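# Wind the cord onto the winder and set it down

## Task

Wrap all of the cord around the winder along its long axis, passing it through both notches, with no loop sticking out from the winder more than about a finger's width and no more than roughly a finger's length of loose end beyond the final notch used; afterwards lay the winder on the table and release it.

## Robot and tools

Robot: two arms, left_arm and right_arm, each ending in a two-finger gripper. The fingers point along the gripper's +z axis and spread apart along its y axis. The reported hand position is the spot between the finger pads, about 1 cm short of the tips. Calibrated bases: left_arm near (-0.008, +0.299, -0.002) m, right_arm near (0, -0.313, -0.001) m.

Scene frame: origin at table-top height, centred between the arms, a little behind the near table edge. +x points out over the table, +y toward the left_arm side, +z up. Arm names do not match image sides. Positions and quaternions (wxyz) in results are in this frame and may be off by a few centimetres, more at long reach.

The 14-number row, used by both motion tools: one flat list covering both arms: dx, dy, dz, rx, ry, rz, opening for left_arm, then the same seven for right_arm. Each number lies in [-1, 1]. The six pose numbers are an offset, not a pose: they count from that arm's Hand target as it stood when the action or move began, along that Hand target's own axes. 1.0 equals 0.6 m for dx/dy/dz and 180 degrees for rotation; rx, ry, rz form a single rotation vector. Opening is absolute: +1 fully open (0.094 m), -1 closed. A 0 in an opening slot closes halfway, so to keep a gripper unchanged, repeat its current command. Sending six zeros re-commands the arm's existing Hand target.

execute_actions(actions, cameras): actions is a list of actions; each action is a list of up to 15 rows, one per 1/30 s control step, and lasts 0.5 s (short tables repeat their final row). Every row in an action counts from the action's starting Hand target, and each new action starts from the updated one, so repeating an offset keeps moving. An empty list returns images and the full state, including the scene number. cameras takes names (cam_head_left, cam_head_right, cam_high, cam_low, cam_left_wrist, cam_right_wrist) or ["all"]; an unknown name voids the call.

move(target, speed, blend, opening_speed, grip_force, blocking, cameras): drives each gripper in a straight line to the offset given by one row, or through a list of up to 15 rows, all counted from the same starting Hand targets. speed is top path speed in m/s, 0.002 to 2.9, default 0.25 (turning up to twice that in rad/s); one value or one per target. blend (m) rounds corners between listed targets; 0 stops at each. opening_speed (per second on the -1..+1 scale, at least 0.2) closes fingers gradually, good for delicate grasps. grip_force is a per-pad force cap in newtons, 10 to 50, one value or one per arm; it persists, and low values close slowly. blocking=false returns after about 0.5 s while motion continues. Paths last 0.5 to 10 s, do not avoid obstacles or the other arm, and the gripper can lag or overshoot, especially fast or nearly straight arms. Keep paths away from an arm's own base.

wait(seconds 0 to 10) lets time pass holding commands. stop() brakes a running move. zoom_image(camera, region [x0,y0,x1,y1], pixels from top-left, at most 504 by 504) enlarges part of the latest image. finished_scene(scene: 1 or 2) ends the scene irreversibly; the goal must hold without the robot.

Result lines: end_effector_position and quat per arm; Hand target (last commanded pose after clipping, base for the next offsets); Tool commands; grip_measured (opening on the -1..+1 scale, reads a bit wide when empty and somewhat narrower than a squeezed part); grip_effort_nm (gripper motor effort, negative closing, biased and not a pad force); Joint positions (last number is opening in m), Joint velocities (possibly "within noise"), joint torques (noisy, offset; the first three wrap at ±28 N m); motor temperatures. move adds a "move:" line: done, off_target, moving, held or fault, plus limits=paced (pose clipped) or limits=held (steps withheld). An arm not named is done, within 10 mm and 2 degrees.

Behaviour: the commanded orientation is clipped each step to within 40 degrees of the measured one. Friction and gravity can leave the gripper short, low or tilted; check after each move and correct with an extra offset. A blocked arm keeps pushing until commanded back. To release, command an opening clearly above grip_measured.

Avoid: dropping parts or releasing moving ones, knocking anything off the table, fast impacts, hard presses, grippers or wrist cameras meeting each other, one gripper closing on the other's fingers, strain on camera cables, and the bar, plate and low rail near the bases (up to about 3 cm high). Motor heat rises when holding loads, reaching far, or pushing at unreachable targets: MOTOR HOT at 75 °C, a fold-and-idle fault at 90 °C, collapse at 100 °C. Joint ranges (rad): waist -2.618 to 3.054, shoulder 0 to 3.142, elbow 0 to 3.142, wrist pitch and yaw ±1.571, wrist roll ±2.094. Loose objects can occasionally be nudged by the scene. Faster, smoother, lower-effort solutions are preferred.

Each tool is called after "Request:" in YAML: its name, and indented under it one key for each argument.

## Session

Request:
execute_actions:
  actions: []

Request:
zoom_image:
  camera: "cam_head_left"
  region: [260, 200, 420, 320]

Request:
zoom_image:
  camera: "cam_high"
  region: [340, 200, 460, 320]

Scene clock: 0.00 s.
left_arm: end_effector_position=(+0.3683, +0.3283, +0.0821) grip_measured=+1.000 grip_effort_nm=n/a end_effector_quat_wxyz=(+0.570, -0.081, +0.816, +0.043) | right_arm: end_effector_position=(+0.3974, -0.3148, +0.0771) grip_measured=+1.000 grip_effort_nm=n/a end_effector_quat_wxyz=(+0.574, +0.011, +0.817, -0.051)
Joint positions: left_arm=[-0.016 1.543 0.312 0.841 -0.141 -0.096 0.094] | right_arm=[0.067 1.598 0.356 0.91 0.151 -0.016 0.094]
Joint velocities: within noise
Joint torques (N m): no reading
Motor temperatures (°C): left_arm=[25 36 40 36 25 25 26] | right_arm=[22 40 32 34 24 27 26]
Heat: left arm: 40 °C; right arm: 40 °C.
Hand target: left_arm +0.3732, +0.3288, +0.0930; +0.584, -0.082, +0.806, +0.043 | right_arm +0.3989, -0.3149, +0.0806; +0.577, +0.012, +0.815, -0.051
Tool commands: left_gripper/opening=+1.0 right_gripper/opening=+1.0
camera_calibration:
cam_left_wrist: T_world_to_cam=[[0.179632, -0.982409, 0.0510417, 0.251583], [-0.671737, -0.160401, -0.723216, 0.399015], [0.718681, 0.095626, -0.688734, -0.153129], [0, 0, 0, 1]] pos_world=[0.332891, 0.325803, 0.170268]
cam_right_wrist: T_world_to_cam=[[-0.0630738, -0.996257, 0.0591075, -0.2935], [-0.719185, 0.00430961, -0.694806, 0.379015], [0.69195, -0.0863333, -0.716765, -0.155901], [0, 0, 0, 1]] pos_world=[0.361945, -0.307494, 0.168945]

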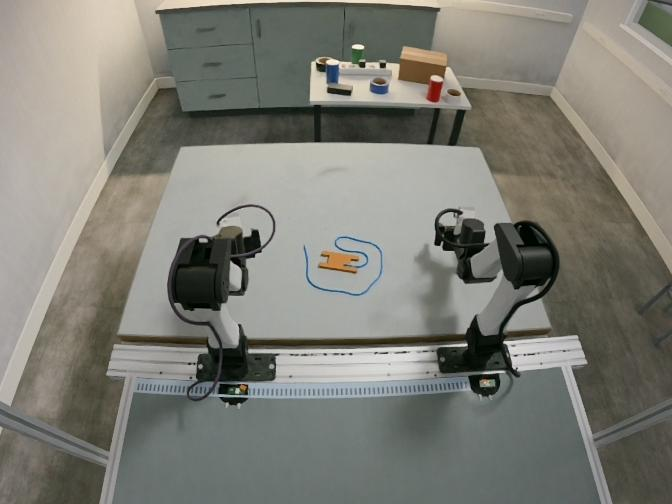

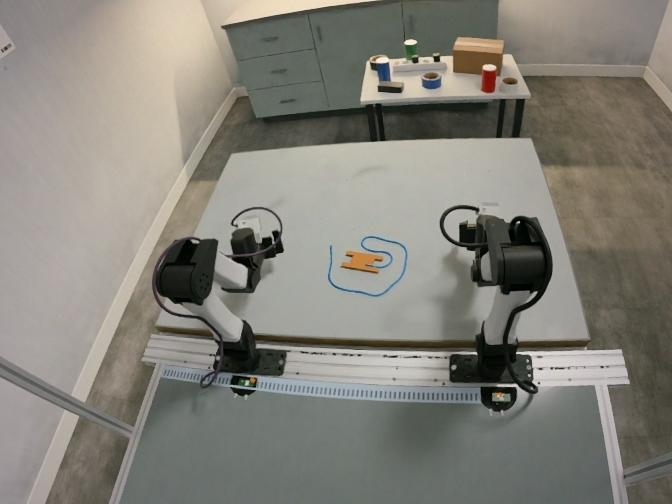

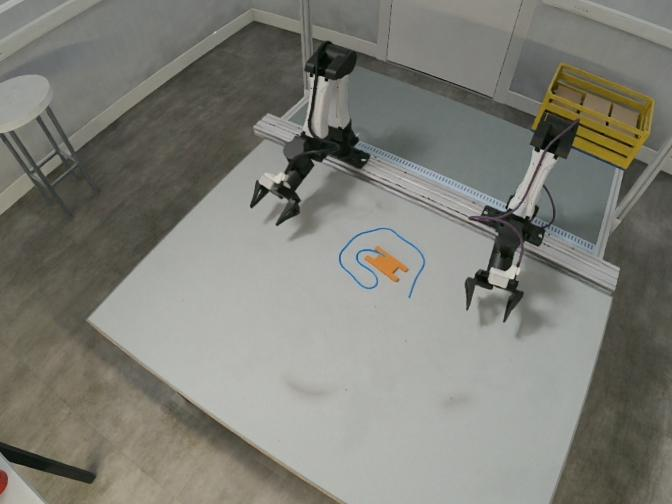

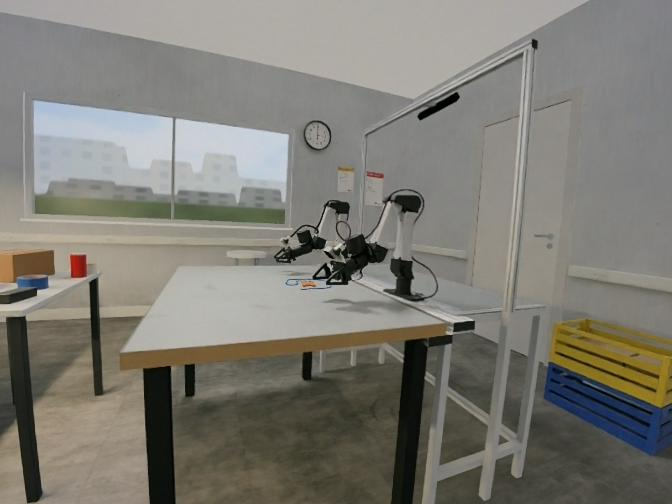

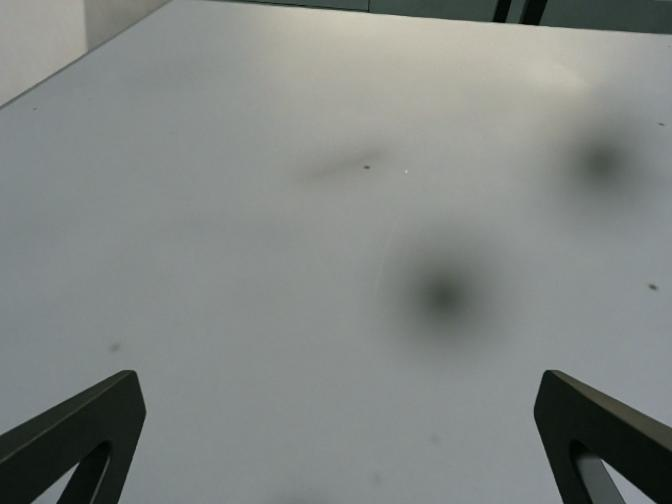

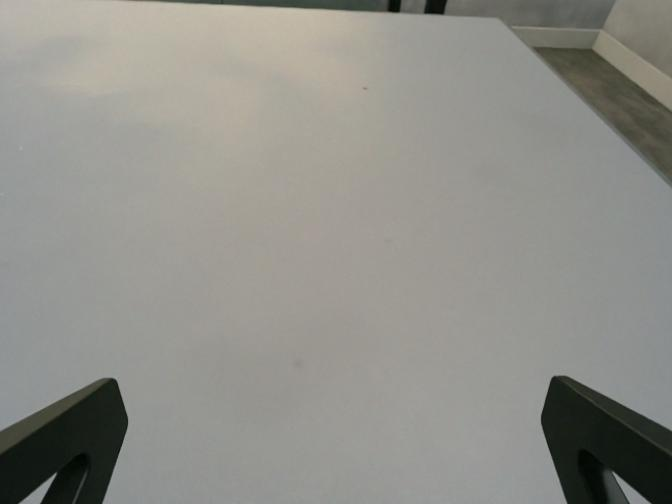

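Scaled by 3.150 from the camera's 672x504 image, which has a finer 960x720 frame.

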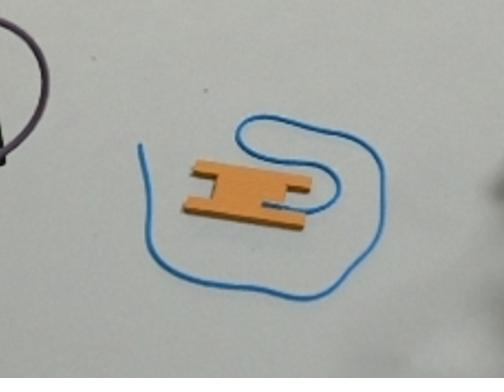

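Scaled by 4.200 from the camera's 672x504 image, which has a finer 960x720 frame.

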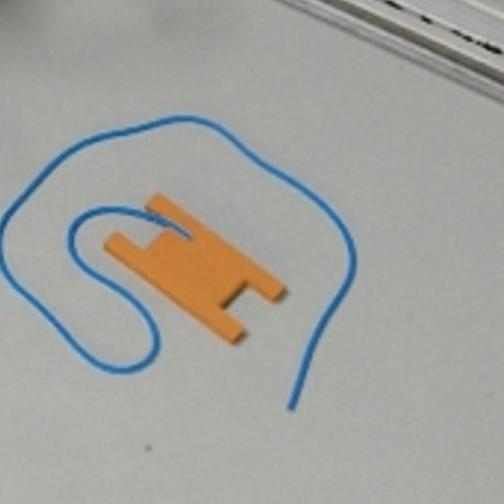

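Request:
move:
  target: [-0.2913,-0.2273,-0.0913,0.3373,-0.5298,0.483,1,-0.0108,0.6303,-0.2,-0.2973,0.3021,-0.3859,0.6]
  speed: 0.3
  cameras: ["cam_right_wrist"]
  grip_force: 50

Scene clock: 6.73 s.
left_arm: end_effector_position=(+0.4072, +0.2033, +0.2740) grip_measured=+1.000 grip_effort_nm=0.02 end_effector_quat_wxyz=(+0.702, +0.702, +0.059, +0.102) | right_arm: end_effector_position=(+0.3202, +0.0709, +0.1003) grip_measured=+0.602 grip_effort_nm=-0.11 end_effector_quat_wxyz=(+0.052, -0.630, +0.775, +0.005)
Joint positions: left_arm=[0.171 1.964 1.142 1.458 1.539 0.962 0.094] | right_arm=[0.89 2.497 2.592 -1.548 0.018 -0.485 0.075]
Joint torques (N m): left_arm=[0.13 -8.16 6.9 1.58 0.14 0.26] | right_arm=[0.65 -11.02 6.57 0.39 -0.06 -0.2]
Heat: left arm: 40 °C; right arm: 40 °C.
Hand target: left_arm +0.3999, +0.2001, +0.2799; +0.706, +0.702, -0.047, +0.078 | right_arm +0.3179, +0.0731, +0.0996; +0.000, -0.636, +0.772, +0.000
Off the commanded pose: left_arm 0.010 m, 12 deg | right_arm 0.003 m, 6 deg.
joint sent to its limit (left arm) — joint 5 (wrist yaw), upper limit. The joint targets are off in orientation, not in position.
joint sent to its limit (right arm) — joint 4 (wrist pitch), lower limit. The joint targets are off in orientation, not in position.
move: off_target (left_arm, right_arm)
camera_calibration:
cam_right_wrist: T_world_to_cam=[[0.97662, -0.21138, 0.0391499, -0.301955], [-0.211118, -0.908717, 0.360088, 0.13415], [-0.0405393, -0.359934, -0.932096, 0.22292], [0, 0, 0, 1]] pos_world=[0.332253, 0.138313, 0.171299]
Images, in order (width x height): cam_right_wrist 672x504.

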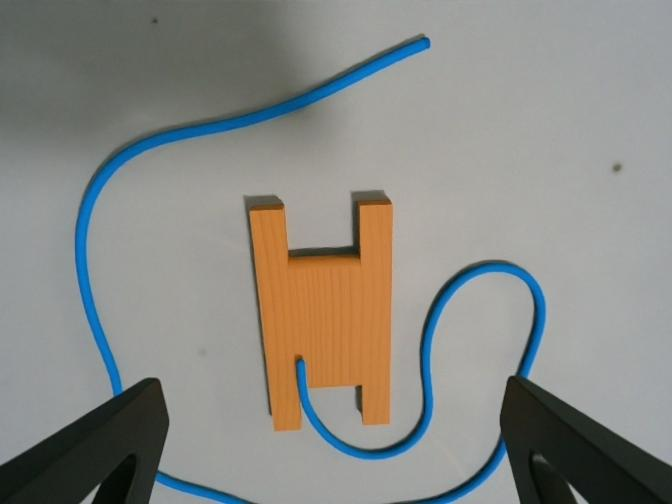

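Request:
move:
  target:
    - [0,0,-0.1,0,0,0,1,0,0,0,0,0,0,0.35]
    - [0,0,-0.1,0,0,0,1,-0.004,0.001,0.157,0,0,0,0.35]
    - [0,0,-0.1,0,0,0,1,-0.004,0.001,0.157,0,0,0,-0.3]
    - [0,0,-0.1,0,0,0,1,-0.004,0.001,0.05,0,0,0,-0.3]
    - [0,0,-0.1,0,0,0,1,0.0817,-0.223,-0.068,0,0,0.439,-0.3]
  opening_speed: 1.2
  blend: [0,0,0,0.02,0]
  cameras: ["cam_right_wrist","cam_left_wrist","cam_high"]

Request:
zoom_image:
  camera: "cam_high"
  region: [300, 190, 440, 310]

Scene clock: 13.90 s.
left_arm: end_effector_position=(+0.4135, +0.2645, +0.2675) grip_measured=+1.000 grip_effort_nm=0.02 end_effector_quat_wxyz=(+0.694, +0.695, +0.108, +0.154) | right_arm: end_effector_position=(+0.4372, -0.0021, +0.1184) grip_measured=+0.182 grip_effort_nm=-1.05 end_effector_quat_wxyz=(+0.106, -0.009, +0.992, +0.067)
Joint positions: left_arm=[0.316 1.964 1.114 1.457 1.54 0.994 0.094] | right_arm=[0.631 2.599 2.845 -1.549 0.016 0.603 0.056]
Joint torques (N m): left_arm=[0.57 -11.89 4.1 1.63 0.14 0.16] | right_arm=[-0.13 -15.13 6.39 0.82 -0.04 0.07]
Motor temperatures (°C): left_arm=[25 37 40 38 25 25 26] | right_arm=[22 46 34 34 24 27 27]
Heat: left arm: 40 °C; right arm: 46 °C.
Hand target: left_arm +0.3973, +0.2600, +0.2792; +0.706, +0.702, -0.047, +0.078 | right_arm +0.4399, -0.0006, +0.1404; +0.000, +0.000, +1.000, -0.001
Off the commanded pose: left_arm 0.021 m, 20 deg | right_arm 0.022 m, 14 deg.
elbow stopped short (right arm): the move would have taken joint 3 (elbow) straighter than the controller allows.
joint sent to its limit (left arm) — joint 5 (wrist yaw), upper limit. The joint targets are off in orientation, not in position.
move: off_target (left_arm, right_arm)
camera_calibration:
cam_left_wrist: T_world_to_cam=[[0.0336034, 0.0147026, -0.999327, 0.248954], [0.709767, 0.703605, 0.0342185, -0.449182], [0.703635, -0.710439, 0.0132081, -0.0202501], [0, 0, 0, 1]] pos_world=[0.324698, 0.298, 0.264425]
cam_right_wrist: T_world_to_cam=[[0.0281208, -0.98836, -0.149509, 0.00300713], [-0.969562, -0.0633617, 0.236504, 0.433899], [-0.243224, 0.138307, -0.960059, 0.311234], [0, 0, 0, 1]] pos_world=[0.496307, -0.0125812, 0.196634]
Images, in order (width x height): cam_high 672x504, cam_left_wrist 672x504, cam_right_wrist 672x504.

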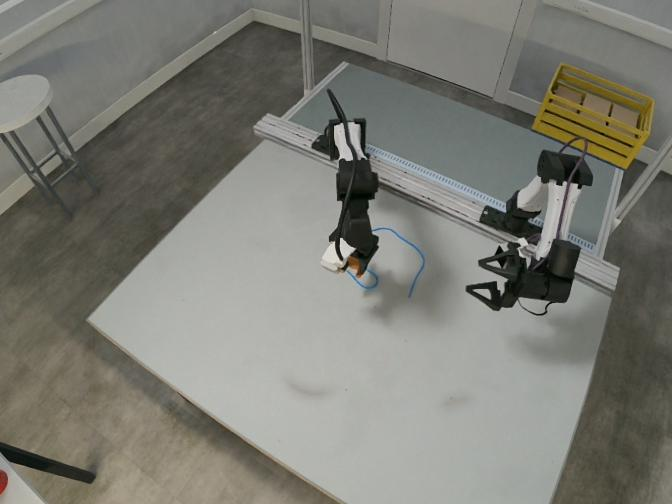

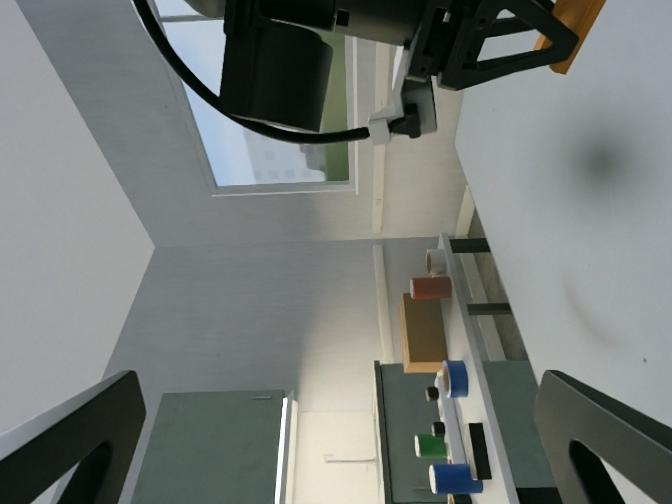

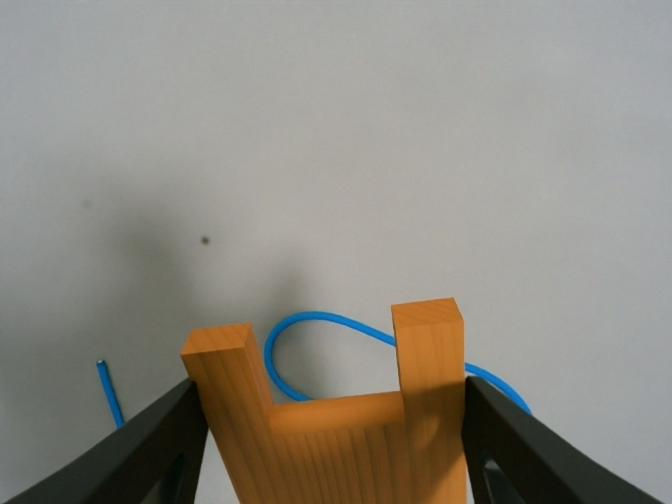

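Scaled by 3.600 from the camera's 672x504 image, which has a finer 960x720 frame.

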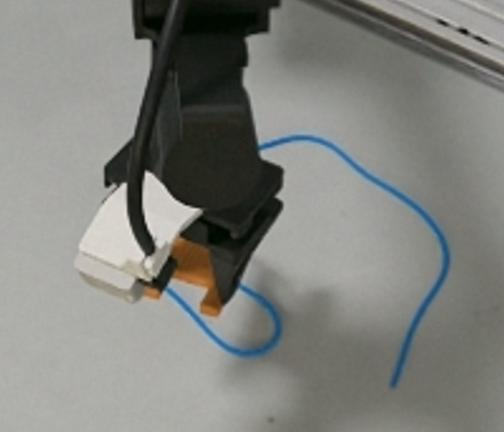

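Request:
move:
  target:
    - [-0.0593,-0.2735,0.2,0,0,0,0.3,0,0,0,0,0,0,-0.3]
    - [-0.0593,-0.2735,0.335,0,0,0,0.3,0,0,0,0,0,0,-0.3]
  blend: [0.02,0]
  cameras: ["cam_left_wrist"]

Scene clock: 16.37 s.
left_arm: end_effector_position=(+0.3925, +0.0552, +0.1078) grip_measured=+0.302 grip_effort_nm=-0.09 end_effector_quat_wxyz=(+0.706, +0.704, -0.040, +0.062) | right_arm: end_effector_position=(+0.4372, -0.0021, +0.1184) grip_measured=+0.182 grip_effort_nm=-1.04 end_effector_quat_wxyz=(+0.106, -0.008, +0.992, +0.067)
Joint positions: left_arm=[-0.201 2.323 1.053 1.391 1.37 1.567 0.061] | right_arm=[0.631 2.599 2.845 -1.549 0.016 0.605 0.056]
Joint torques (N m): left_arm=[1.1 -9.72 5.38 1.45 -0.11 0.1] | right_arm=[0.02 -15.1 6.34 0.85 -0.06 0.04]
Heat: left arm: 40 °C; right arm: 48 °C.
Hand target: left_arm +0.3999, +0.0574, +0.1136; +0.706, +0.702, -0.047, +0.078 | right_arm +0.4399, -0.0006, +0.1404; +0.000, +0.000, +1.000, -0.001
Off the commanded pose: left_arm 0.010 m, 2 deg | right_arm 0.022 m, 14 deg.
elbow stopped short (right arm): the move would have taken joint 3 (elbow) straighter than the controller allows.
move: off_target (right_arm)
camera_calibration:
cam_left_wrist: T_world_to_cam=[[0.116805, 0.00969262, -0.993108, 0.0601992], [0.899146, 0.423628, 0.109888, -0.348517], [0.421773, -0.905785, 0.0407667, -0.0336545], [0, 0, 0, 1]] pos_world=[0.320531, 0.116574, 0.0994542]
Images, in order (width x height): cam_left_wrist 672x504.

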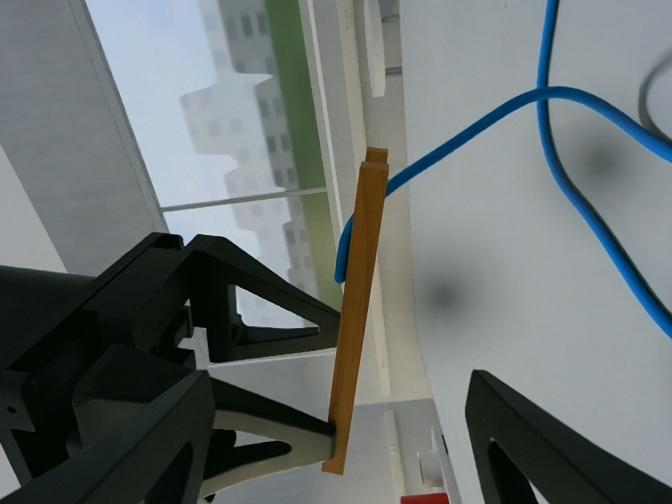

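Request:
move:
  target:
    - [-0.006,-0.003,0,0,0,0.043,0.2,0,0,0,0,0,0,-0.3]
    - [-0.006,-0.003,0.07,0,0,0.043,0.2,0,0,0,0,0,0,-0.3]
    - [-0.006,-0.003,0.07,0,0,0.043,-1,0,0,0,0,0,0,-0.3]
  blend: [0.005,0,0]
  speed: 0.15
  opening_speed: 1
  cameras: ["cam_left_wrist"]

Scene clock: 20.33 s.
left_arm: end_effector_position=(+0.3927, +0.0157, +0.1043) grip_measured=-0.829 grip_effort_nm=-1.00 end_effector_quat_wxyz=(+0.698, +0.703, -0.080, +0.108) | right_arm: end_effector_position=(+0.4372, -0.0017, +0.1193) grip_measured=+0.182 grip_effort_nm=-1.05 end_effector_quat_wxyz=(+0.107, -0.008, +0.992, +0.069)
Joint positions: left_arm=[-0.297 2.326 1.084 1.299 1.265 1.753 0.008] | right_arm=[0.631 2.599 2.848 -1.55 0.015 0.605 0.056]
Joint torques (N m): left_arm=[0.66 -9.63 5.78 1.72 -0.02 0.17] | right_arm=[-0.13 -15.06 6.17 0.85 -0.02 0.1]
Motor temperatures (°C): left_arm=[25 38 40 38 25 25 26] | right_arm=[22 51 34 34 24 26 27]
Heat: left arm: 40 °C; right arm: 51 °C.
Hand target: left_arm +0.3985, +0.0152, +0.1115; +0.700, +0.697, -0.094, +0.125 | right_arm +0.4398, -0.0005, +0.1405; +0.000, +0.000, +1.000, +0.000
Off the commanded pose: left_arm 0.009 m, 3 deg | right_arm 0.021 m, 15 deg.
elbow stopped short (right arm): the move would have taken joint 3 (elbow) straighter than the controller allows.
move: off_target (left_arm, right_arm); blend cut to 0 m at target 1
camera_calibration:
cam_left_wrist: T_world_to_cam=[[0.23643, 0.0223028, -0.971392, 0.00762113], [0.874336, 0.431206, 0.222708, -0.333787], [0.423837, -0.901978, 0.08245, -0.0746027], [0, 0, 0, 1]] pos_world=[0.32166, 0.0764711, 0.0878912]
Images, in order (width x height): cam_left_wrist 672x504.

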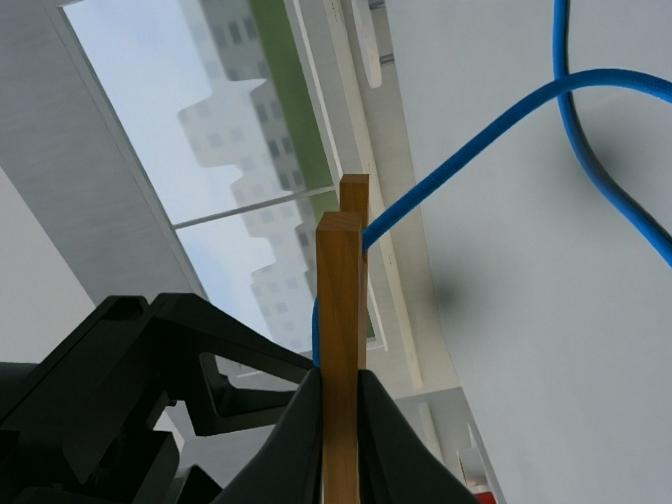

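Request:
move:
  target:
    - [0,0,0,0,0,0,-1,0,0,0,0,0,0,0.5]
    - [0,0,0,0,0,0,-1,0.03,0,-0.17,0,0,0,0.5]
    - [0,0,0,0,0,0,-1,0.1,-0.333,-0.183,-0.385,-0.385,-0.385,0.5]
  blend: [0,0.03,0]
  speed: 0.3

Request:
move:
  target: [0.179,0.436,-0.005,0,0,-0.083,-1,0.2,0,0.06,0,0,0,0.5]
  speed: 0.25

Request:
wait:
  seconds: 2
  cameras: ["cam_right_wrist","cam_left_wrist","cam_high"]

Request:
zoom_image:
  camera: "cam_high"
  region: [300, 150, 440, 310]

Scene clock: 26.57 s.
left_arm: end_effector_position=(+0.3927, +0.0157, +0.1043) grip_measured=-0.831 grip_effort_nm=-1.01 end_effector_quat_wxyz=(+0.698, +0.703, -0.080, +0.108) | right_arm: end_effector_position=(+0.3820, -0.1986, +0.2494) grip_measured=+0.498 grip_effort_nm=0.07 end_effector_quat_wxyz=(+0.534, -0.458, +0.549, +0.451)
Joint positions: left_arm=[-0.297 2.326 1.084 1.299 1.265 1.754 0.008] | right_arm=[-0.16 1.775 1.354 -0.705 -1.556 -1.136 0.07]
Joint torques (N m): left_arm=[0.68 -9.63 5.78 1.71 -0.04 0.15] | right_arm=[-0.14 -7.97 4.86 0.76 -0.69 -0.26]
Heat: left arm: 41 °C; right arm: 52 °C.
Hand target: left_arm +0.3985, +0.0152, +0.1115; +0.700, +0.697, -0.094, +0.125 | right_arm +0.3797, -0.2003, +0.2506; +0.500, -0.500, +0.500, +0.500
Off the commanded pose: left_arm 0.009 m, 3 deg | right_arm 0.003 m, 10 deg.
elbow stopped short (right arm): the move would have taken joint 3 (elbow) straighter than the controller allows.
joint sent to its limit (right arm) — joint 5 (wrist yaw), lower limit. The joint targets are off in orientation, not in position.
move: off_target (left_arm, right_arm)

Scene clock: 29.13 s.
left_arm: end_effector_position=(+0.4291, +0.0157, +0.3643) grip_measured=-0.831 grip_effort_nm=-1.01 end_effector_quat_wxyz=(+0.706, +0.708, +0.023, +0.012) | right_arm: end_effector_position=(+0.3795, -0.1655, +0.1309) grip_measured=+0.498 grip_effort_nm=0.08 end_effector_quat_wxyz=(+0.499, -0.471, +0.539, +0.489)
Joint positions: left_arm=[-0.262 1.978 1.726 0.301 1.292 1.477 0.008] | right_arm=[-0.066 2.037 1.234 -0.585 -1.553 -1.346 0.07]
Joint torques (N m): left_arm=[1.31 -13.05 8.81 1.41 0.15 0.12] | right_arm=[0.75 -7.73 4.34 0.73 -0.73 -0.66]
Heat: left arm: 41 °C; right arm: 52 °C.
Hand target: left_arm +0.4202, +0.0221, +0.3934; +0.710, +0.703, -0.003, +0.033 | right_arm +0.3798, -0.1643, +0.1305; +0.500, -0.500, +0.500, +0.500
Off the commanded pose: left_arm 0.031 m, 4 deg | right_arm 0.001 m, 6 deg.
joint sent to its limit (right arm) — joint 5 (wrist yaw), lower limit. The joint targets are off in orientation, not in position.
move: off_target (left_arm, right_arm)

Scene clock: 31.13 s.
left_arm: end_effector_position=(+0.4291, +0.0157, +0.3642) grip_measured=-0.831 grip_effort_nm=-1.00 end_effector_quat_wxyz=(+0.706, +0.708, +0.023, +0.012) | right_arm: end_effector_position=(+0.3795, -0.1655, +0.1309) grip_measured=+0.498 grip_effort_nm=0.07 end_effector_quat_wxyz=(+0.499, -0.471, +0.539, +0.489)
Joint positions: left_arm=[-0.262 1.978 1.726 0.301 1.292 1.478 0.008] | right_arm=[-0.066 2.037 1.234 -0.585 -1.553 -1.346 0.07]
Joint torques (N m): left_arm=[1.33 -13.05 8.84 1.46 0.14 0.12] | right_arm=[0.64 -7.75 4.46 0.78 -0.74 -0.59]
Heat: left arm: 42 °C; right arm: 51 °C.
Hand target: left_arm +0.4202, +0.0221, +0.3934; +0.710, +0.703, -0.003, +0.033 | right_arm +0.3798, -0.1643, +0.1305; +0.500, -0.500, +0.500, +0.500
Tool commands: left_gripper/opening=-1.0 right_gripper/opening=+0.5
Off the commanded pose: left_arm 0.031 m, 4 deg | right_arm 0.001 m, 6 deg.
wait: 2.00 s; at rest by 0.17 s
camera_calibration:
cam_left_wrist: T_world_to_cam=[[-0.0435023, 0.0139653, -0.998956, 0.381698], [0.897192, 0.440413, -0.0329138, -0.340225], [0.439494, -0.897687, -0.0316885, -0.0766724], [0, 0, 0, 1]] pos_world=[0.355549, 0.0756813, 0.367672]
cam_right_wrist: T_world_to_cam=[[0.996089, -0.0613695, -0.0635708, -0.380131], [-0.0846733, -0.457313, -0.885266, 0.11049], [0.0252566, 0.887186, -0.460721, 0.288453], [0, 0, 0, 1]] pos_world=[0.380715, -0.228711, 0.206544]
Images, in order (width x height): cam_high 672x504, cam_left_wrist 672x504, cam_right_wrist 672x504.

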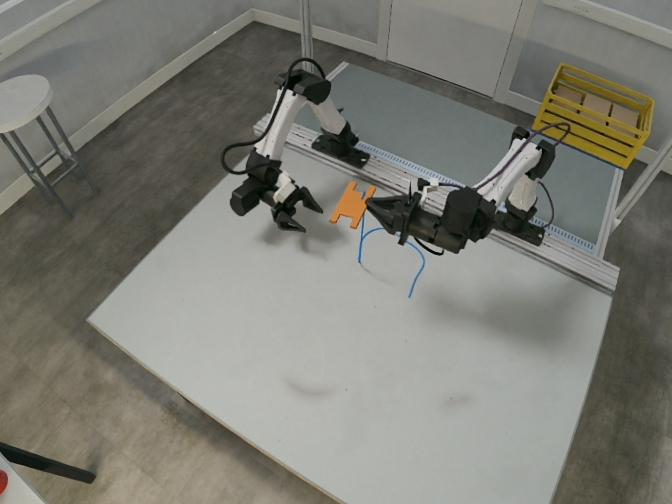

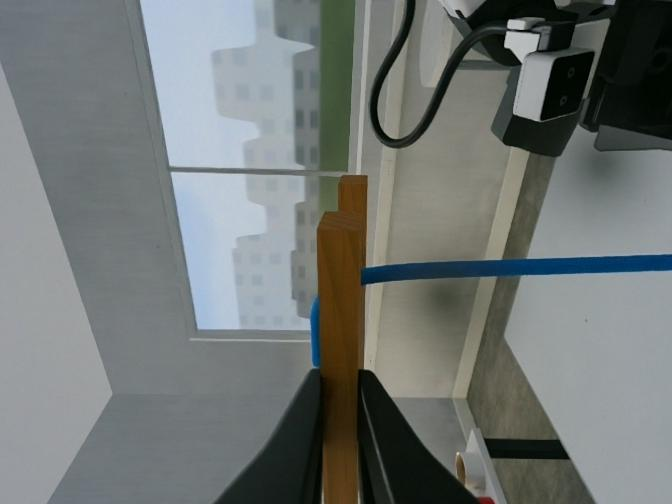

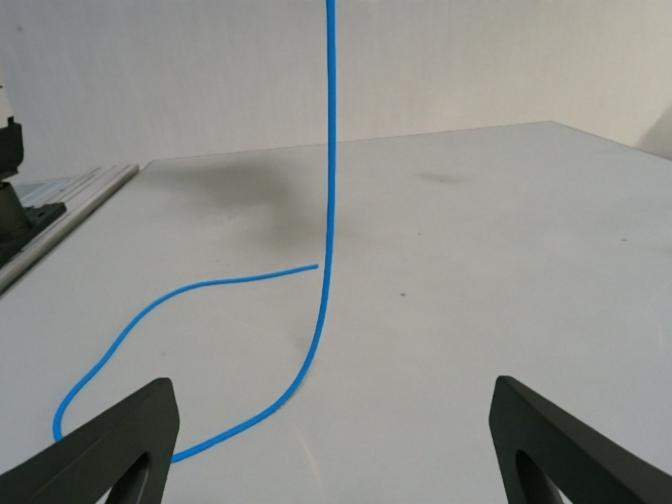

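Scaled by 3.150 from the camera's 672x504 image, which has a finer 960x720 frame.

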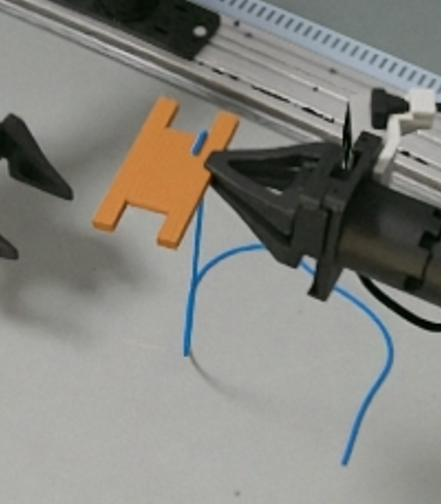

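Request:
move:
  target:
    - [0,0,0,0,0,0,-1,0.071,0,0.02,0,0,0,0.5]
    - [0,0,0,0,0,0,-1,0.071,0,0.28,0,0,0,0.5]
    - [0,0,0,0,0,0,-1,0.071,0,0.28,0,0,0,-1]
    - [0,0,0,0,0,0,-1,-0.116,-0.094,0.28,0,0,0,-1]
    - [0,0,0,0,0,0,-1,-0.2325,-0.249,0.28,0,0,0,-1]
    - [0,0,0,0,0,0,-1,-0.391,-0.29,0.28,0,0,0,-1]
  blend: [0.01,0,0,0.04,0.03,0]
  speed: 0.2
  cameras: ["cam_right_wrist","cam_left_wrist","cam_high"]

Request:
zoom_image:
  camera: "cam_high"
  region: [300, 130, 440, 290]

Scene clock: 38.20 s.
left_arm: end_effector_position=(+0.4291, +0.0157, +0.3639) grip_measured=-0.831 grip_effort_nm=-1.01 end_effector_quat_wxyz=(+0.705, +0.708, +0.023, +0.011) | right_arm: end_effector_position=(+0.5506, +0.0056, +0.3634) grip_measured=-0.973 grip_effort_nm=-1.05 end_effector_quat_wxyz=(+0.533, -0.466, +0.499, +0.500)
Joint positions: left_arm=[-0.262 1.978 1.726 0.299 1.292 1.479 0.008] | right_arm=[0.269 2.645 2.841 0.029 -1.236 0.201 0.001]
Joint torques (N m): left_arm=[1.33 -13.08 8.81 1.46 0.15 0.11] | right_arm=[-0.03 -12.22 7.23 1.38 0.21 0.06]
Heat: left arm: 42 °C; right arm: 52 °C.
Hand target: left_arm +0.4202, +0.0221, +0.3934; +0.710, +0.703, -0.003, +0.033 | right_arm +0.5537, +0.0037, +0.3651; +0.500, -0.500, +0.500, +0.500
Off the commanded pose: left_arm 0.031 m, 4 deg | right_arm 0.004 m, 5 deg.
elbow stopped short (right arm): the move would have taken joint 3 (elbow) straighter than the controller allows.
move: off_target (left_arm, right_arm)
camera_calibration:
cam_left_wrist: T_world_to_cam=[[-0.0445949, 0.0145058, -0.9989, 0.381929], [0.897091, 0.440563, -0.033652, -0.340023], [0.43959, -0.897604, -0.0326598, -0.0764036], [0, 0, 0, 1]] pos_world=[0.355649, 0.0756811, 0.367571]
cam_right_wrist: T_world_to_cam=[[0.998795, -0.0483732, -0.00822269, -0.546976], [-0.0259731, -0.379046, -0.925013, 0.390834], [0.041629, 0.924112, -0.379846, 0.200859], [0, 0, 0, 1]] pos_world=[0.548107, -0.0639307, 0.433324]
Images, in order (width x height): cam_high 672x504, cam_left_wrist 672x504, cam_right_wrist 672x504.

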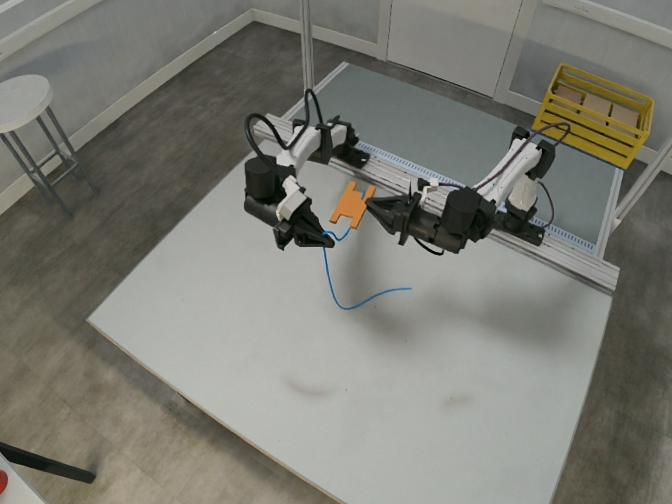

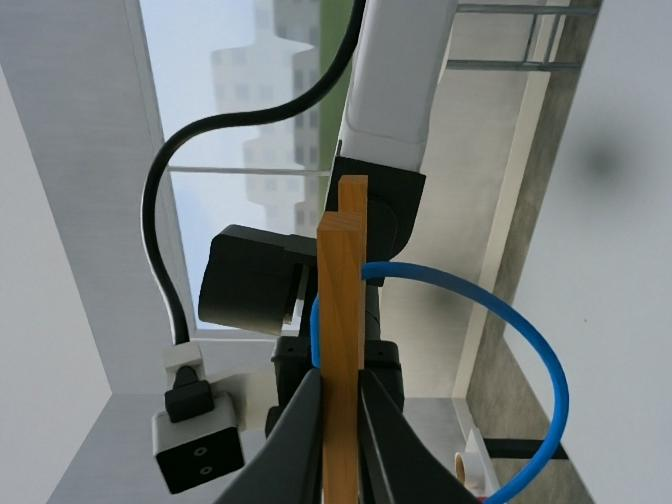

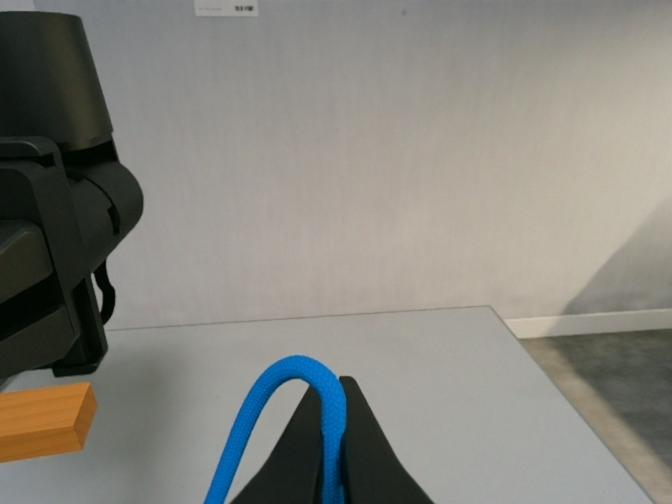

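Scaled by 3.150 from the camera's 672x504 image, which has a finer 960x720 frame.

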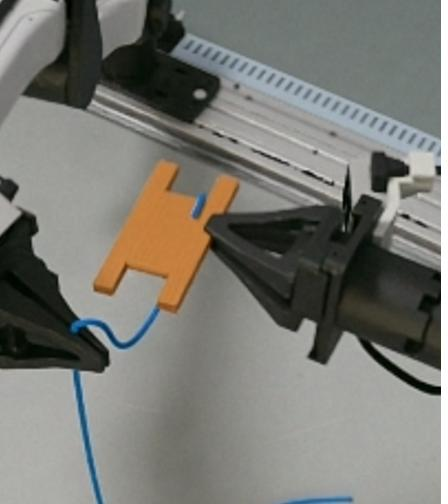

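Request:
move:
  target:
    - [0,0,0,0,0,0,-1,-0.1,0.0695,-0.022,0,0,0,-1]
    - [0,0,0,0,0,0,-1,-0.15,0.2,-0.022,0,0,0,-1]
  blend: [0.03,0]
  speed: 0.15
  cameras: ["cam_left_wrist","cam_high"]

Request:
zoom_image:
  camera: "cam_high"
  region: [300, 130, 440, 290]

Scene clock: 40.87 s.
left_arm: end_effector_position=(+0.4291, +0.0157, +0.3639) grip_measured=-0.831 grip_effort_nm=-1.01 end_effector_quat_wxyz=(+0.705, +0.708, +0.023, +0.011) | right_arm: end_effector_position=(+0.4439, -0.0078, +0.4388) grip_measured=-0.973 grip_effort_nm=-1.05 end_effector_quat_wxyz=(+0.487, -0.495, +0.511, +0.506)
Joint positions: left_arm=[-0.262 1.978 1.726 0.298 1.292 1.479 0.008] | right_arm=[0.292 2.116 2.34 -0.252 -1.289 -0.008 0.001]
Joint torques (N m): left_arm=[1.35 -13.12 8.85 1.46 0.14 0.12] | right_arm=[0.44 -13.48 4.55 1.64 0.09 -0.01]
Motor temperatures (°C): left_arm=[25 43 43 38 25 25 27] | right_arm=[22 53 35 35 24 26 27]
Heat: left arm: 43 °C; right arm: 53 °C.
Hand target: left_arm +0.4202, +0.0221, +0.3934; +0.710, +0.703, -0.003, +0.033 | right_arm +0.4337, -0.0093, +0.4549; +0.500, -0.500, +0.500, +0.500
Off the commanded pose: left_arm 0.032 m, 4 deg | right_arm 0.019 m, 2 deg.
elbow stopped short (right arm): the move would have taken joint 3 (elbow) straighter than the controller allows.
move: off_target (left_arm, right_arm)
camera_calibration:
cam_left_wrist: T_world_to_cam=[[-0.0449535, 0.0145389, -0.998883, 0.382047], [0.897076, 0.440569, -0.0339592, -0.339905], [0.439583, -0.897601, -0.0328476, -0.0763324], [0, 0, 0, 1]] pos_world=[0.35565, 0.075681, 0.36757]
Images, in order (width x height): cam_high 672x504, cam_left_wrist 672x504.

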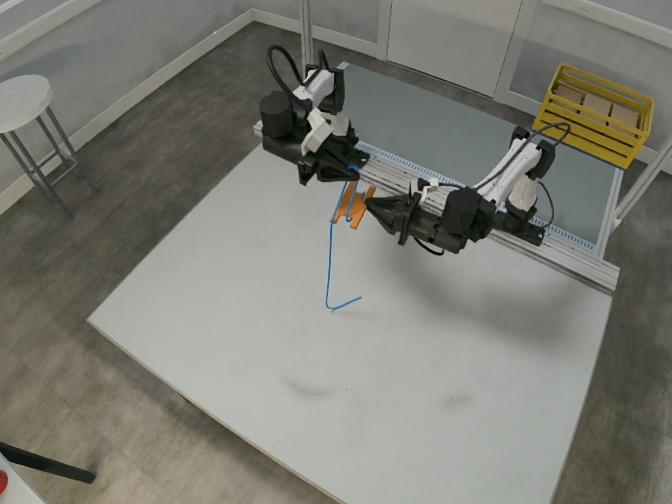

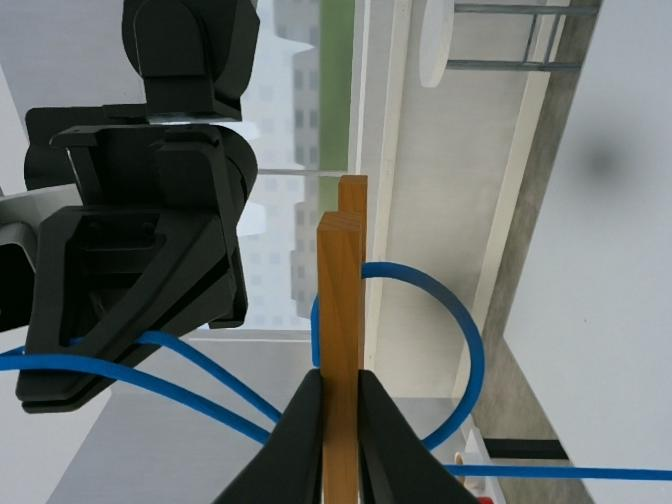

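Scaled by 3.150 from the camera's 672x504 image, which has a finer 960x720 frame.

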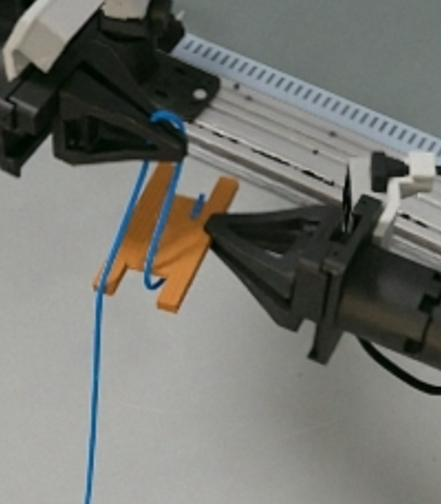

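Request:
move:
  target:
    - [0,0,0,0,0,0,-1,0.038,0.128,0,0,0,0,-1]
    - [0,0,0,0,0,0,-1,0.15,0.1745,0,0,0,0,-1]
    - [0,0,0,0,0,0,-1,0.233,0.14,0,0,0,0,-1]
  blend: [0.03,0.03,0]
  speed: 0.15
  cameras: ["cam_right_wrist","cam_left_wrist","cam_high"]

Request:
zoom_image:
  camera: "cam_high"
  region: [300, 130, 440, 290]

Scene clock: 43.67 s.
left_arm: end_effector_position=(+0.4279, +0.0156, +0.3637) grip_measured=-0.831 grip_effort_nm=-1.01 end_effector_quat_wxyz=(+0.705, +0.709, +0.020, +0.009) | right_arm: end_effector_position=(+0.3473, -0.0075, +0.3202) grip_measured=-0.973 grip_effort_nm=-1.05 end_effector_quat_wxyz=(+0.500, -0.503, +0.498, +0.500)
Joint positions: left_arm=[-0.262 1.978 1.726 0.298 1.299 1.481 0.008] | right_arm=[0.367 1.669 1.231 0.451 -1.216 -0.008 0.001]
Joint torques (N m): left_arm=[1.33 -13.15 8.81 1.46 0.07 0.11] | right_arm=[-0.21 -6.65 4.94 1.67 -0.03 -0.02]
Heat: left arm: 44 °C; right arm: 53 °C.
Hand target: left_arm +0.4202, +0.0221, +0.3934; +0.710, +0.703, -0.003, +0.034 | right_arm +0.3497, -0.0094, +0.3151; +0.500, -0.500, +0.500, +0.500
Off the commanded pose: left_arm 0.031 m, 4 deg | right_arm 0.006 m, 0 deg.
move: off_target (left_arm); blend cut to 0.027 m at target 2
camera_calibration:
cam_left_wrist: T_world_to_cam=[[-0.0433458, 0.0156627, -0.998937, 0.381168], [0.900308, 0.434056, -0.0322604, -0.34068], [0.433089, -0.90075, -0.0329158, -0.0729696], [0, 0, 0, 1]] pos_world=[0.354841, 0.0761766, 0.36737]
cam_right_wrist: T_world_to_cam=[[0.999749, 0.0223614, -0.00132655, -0.346906], [0.00868169, -0.441377, -0.89728, 0.319229], [-0.0206499, 0.897043, -0.44146, 0.246211], [0, 0, 0, 1]] pos_world=[0.349131, -0.0722045, 0.39467]
Images, in order (width x height): cam_high 672x504, cam_left_wrist 672x504, cam_right_wrist 672x504.

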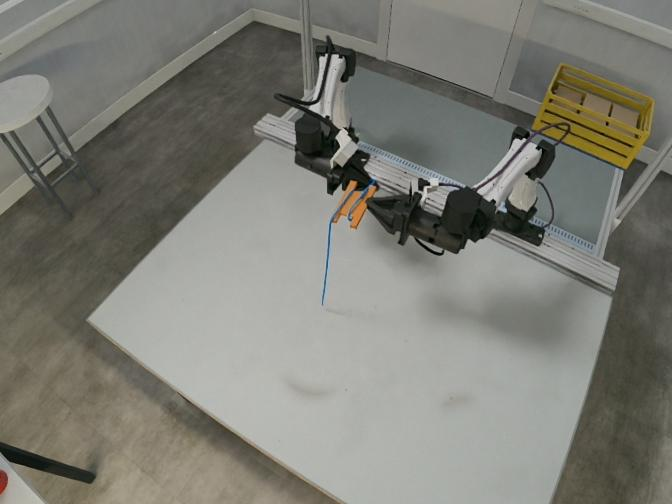

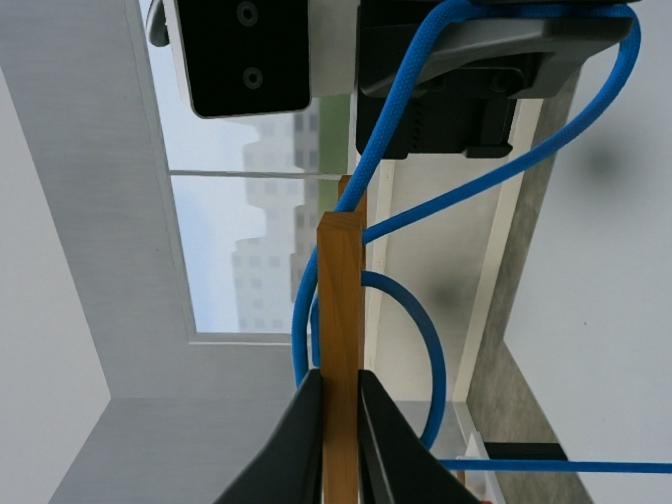

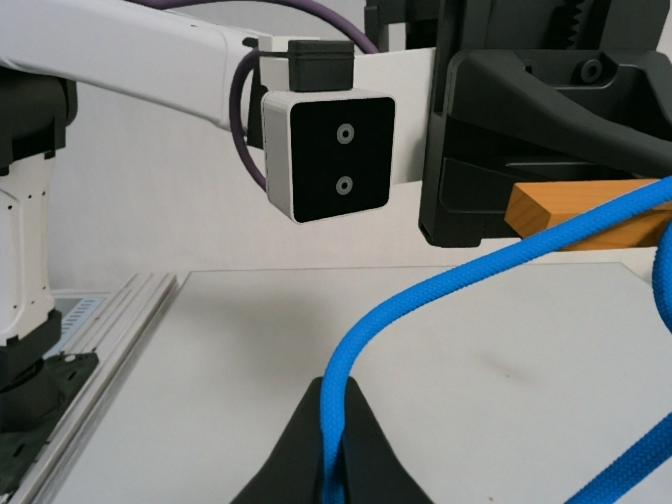

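Scaled by 3.150 from the camera's 672x504 image, which has a finer 960x720 frame.

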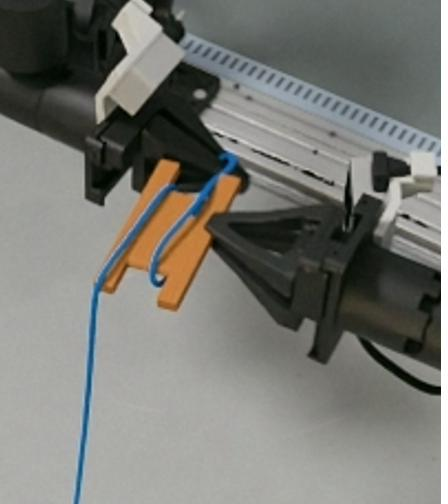

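Request:
move:
  target:
    - [0,0,0,0,0,0,-1,0.017,0.036,0,0,0,0,-1]
    - [0,0,0,0,0,0,-1,0.012,0.03,0,0,0,0,-0.75]
    - [0,0,0,0,0,0,-1,0.012,0.03,0.025,0,0,0,-0.75]
    - [0,0,0,0,0,0,-1,0.125,0.15,0.025,0,0,0,-0.75]
    - [0,0,0,0,0,0,-1,0.242,0.166,0.025,0,0,0,-0.75]
  blend: [0,0,0,0.02,0]
  speed: 0.1
  cameras: ["cam_right_wrist","cam_left_wrist","cam_high"]

Request:
zoom_image:
  camera: "cam_high"
  region: [300, 130, 440, 290]

Scene clock: 49.70 s.
left_arm: end_effector_position=(+0.4279, +0.0156, +0.3635) grip_measured=-0.831 grip_effort_nm=-1.01 end_effector_quat_wxyz=(+0.705, +0.709, +0.021, +0.009) | right_arm: end_effector_position=(+0.2516, +0.0043, +0.1722) grip_measured=-0.752 grip_effort_nm=0.07 end_effector_quat_wxyz=(+0.499, -0.501, +0.500, +0.500)
Joint positions: left_arm=[-0.262 1.978 1.726 0.296 1.299 1.481 0.008] | right_arm=[0.524 1.705 0.571 1.139 -1.056 -0.011 0.012]
Joint torques (N m): left_arm=[1.32 -13.16 8.79 1.49 0.08 0.11] | right_arm=[0.83 -5.03 3.7 1.76 0.12 -0.03]
Heat: left arm: 45 °C; right arm: 52 °C.
Hand target: left_arm +0.4202, +0.0221, +0.3934; +0.710, +0.703, -0.003, +0.033 | right_arm +0.2502, +0.0056, +0.1698; +0.500, -0.500, +0.500, +0.500
Off the commanded pose: left_arm 0.032 m, 4 deg | right_arm 0.003 m, 0 deg.
move: off_target (left_arm); target 2's new opening was sent with right_arm's hand 0.012 m and 2 deg from that target
camera_calibration:
cam_left_wrist: T_world_to_cam=[[-0.0444757, 0.0160802, -0.998881, 0.381315], [0.900265, 0.434082, -0.0330968, -0.340367], [0.433064, -0.90073, -0.0337825, -0.0726511], [0, 0, 0, 1]] pos_world=[0.354842, 0.0761764, 0.367169]
cam_right_wrist: T_world_to_cam=[[0.999789, 0.0193347, -0.00691383, -0.250823], [0.00237983, -0.443546, -0.896248, 0.193951], [-0.0203953, 0.896043, -0.443499, 0.168602], [0, 0, 0, 1]] pos_world=[0.253747, -0.0601984, 0.246869]
Images, in order (width x height): cam_high 672x504, cam_left_wrist 672x504, cam_right_wrist 672x504.

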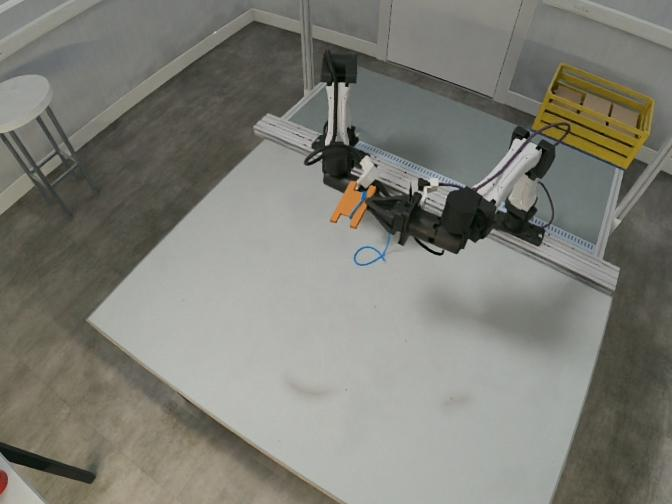

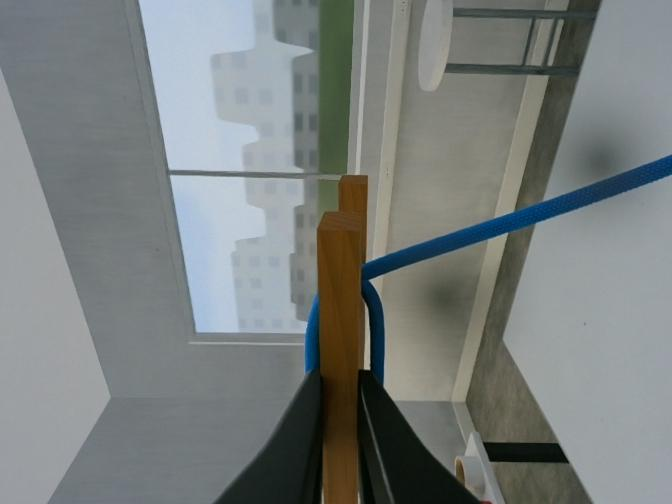

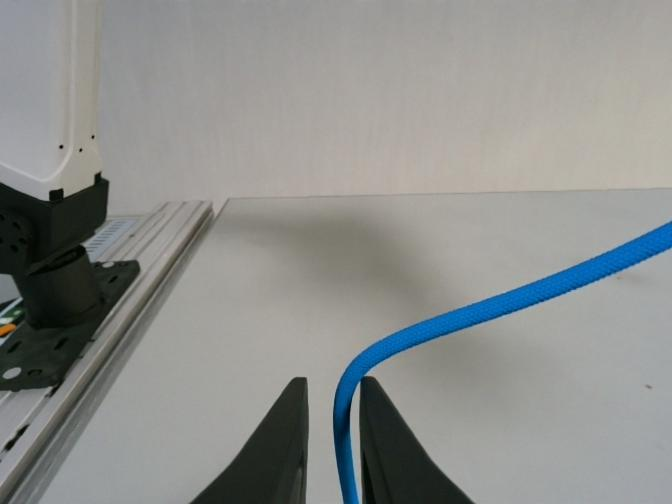

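Scaled by 3.150 from the camera's 672x504 image, which has a finer 960x720 frame.

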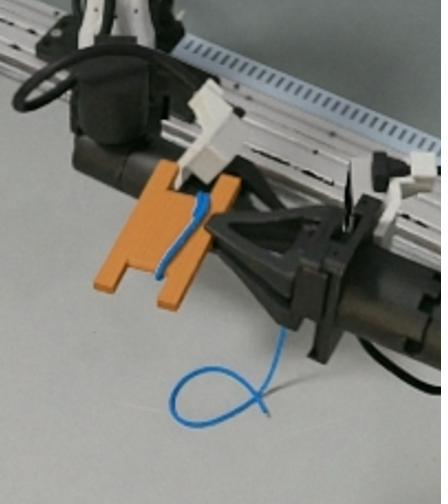

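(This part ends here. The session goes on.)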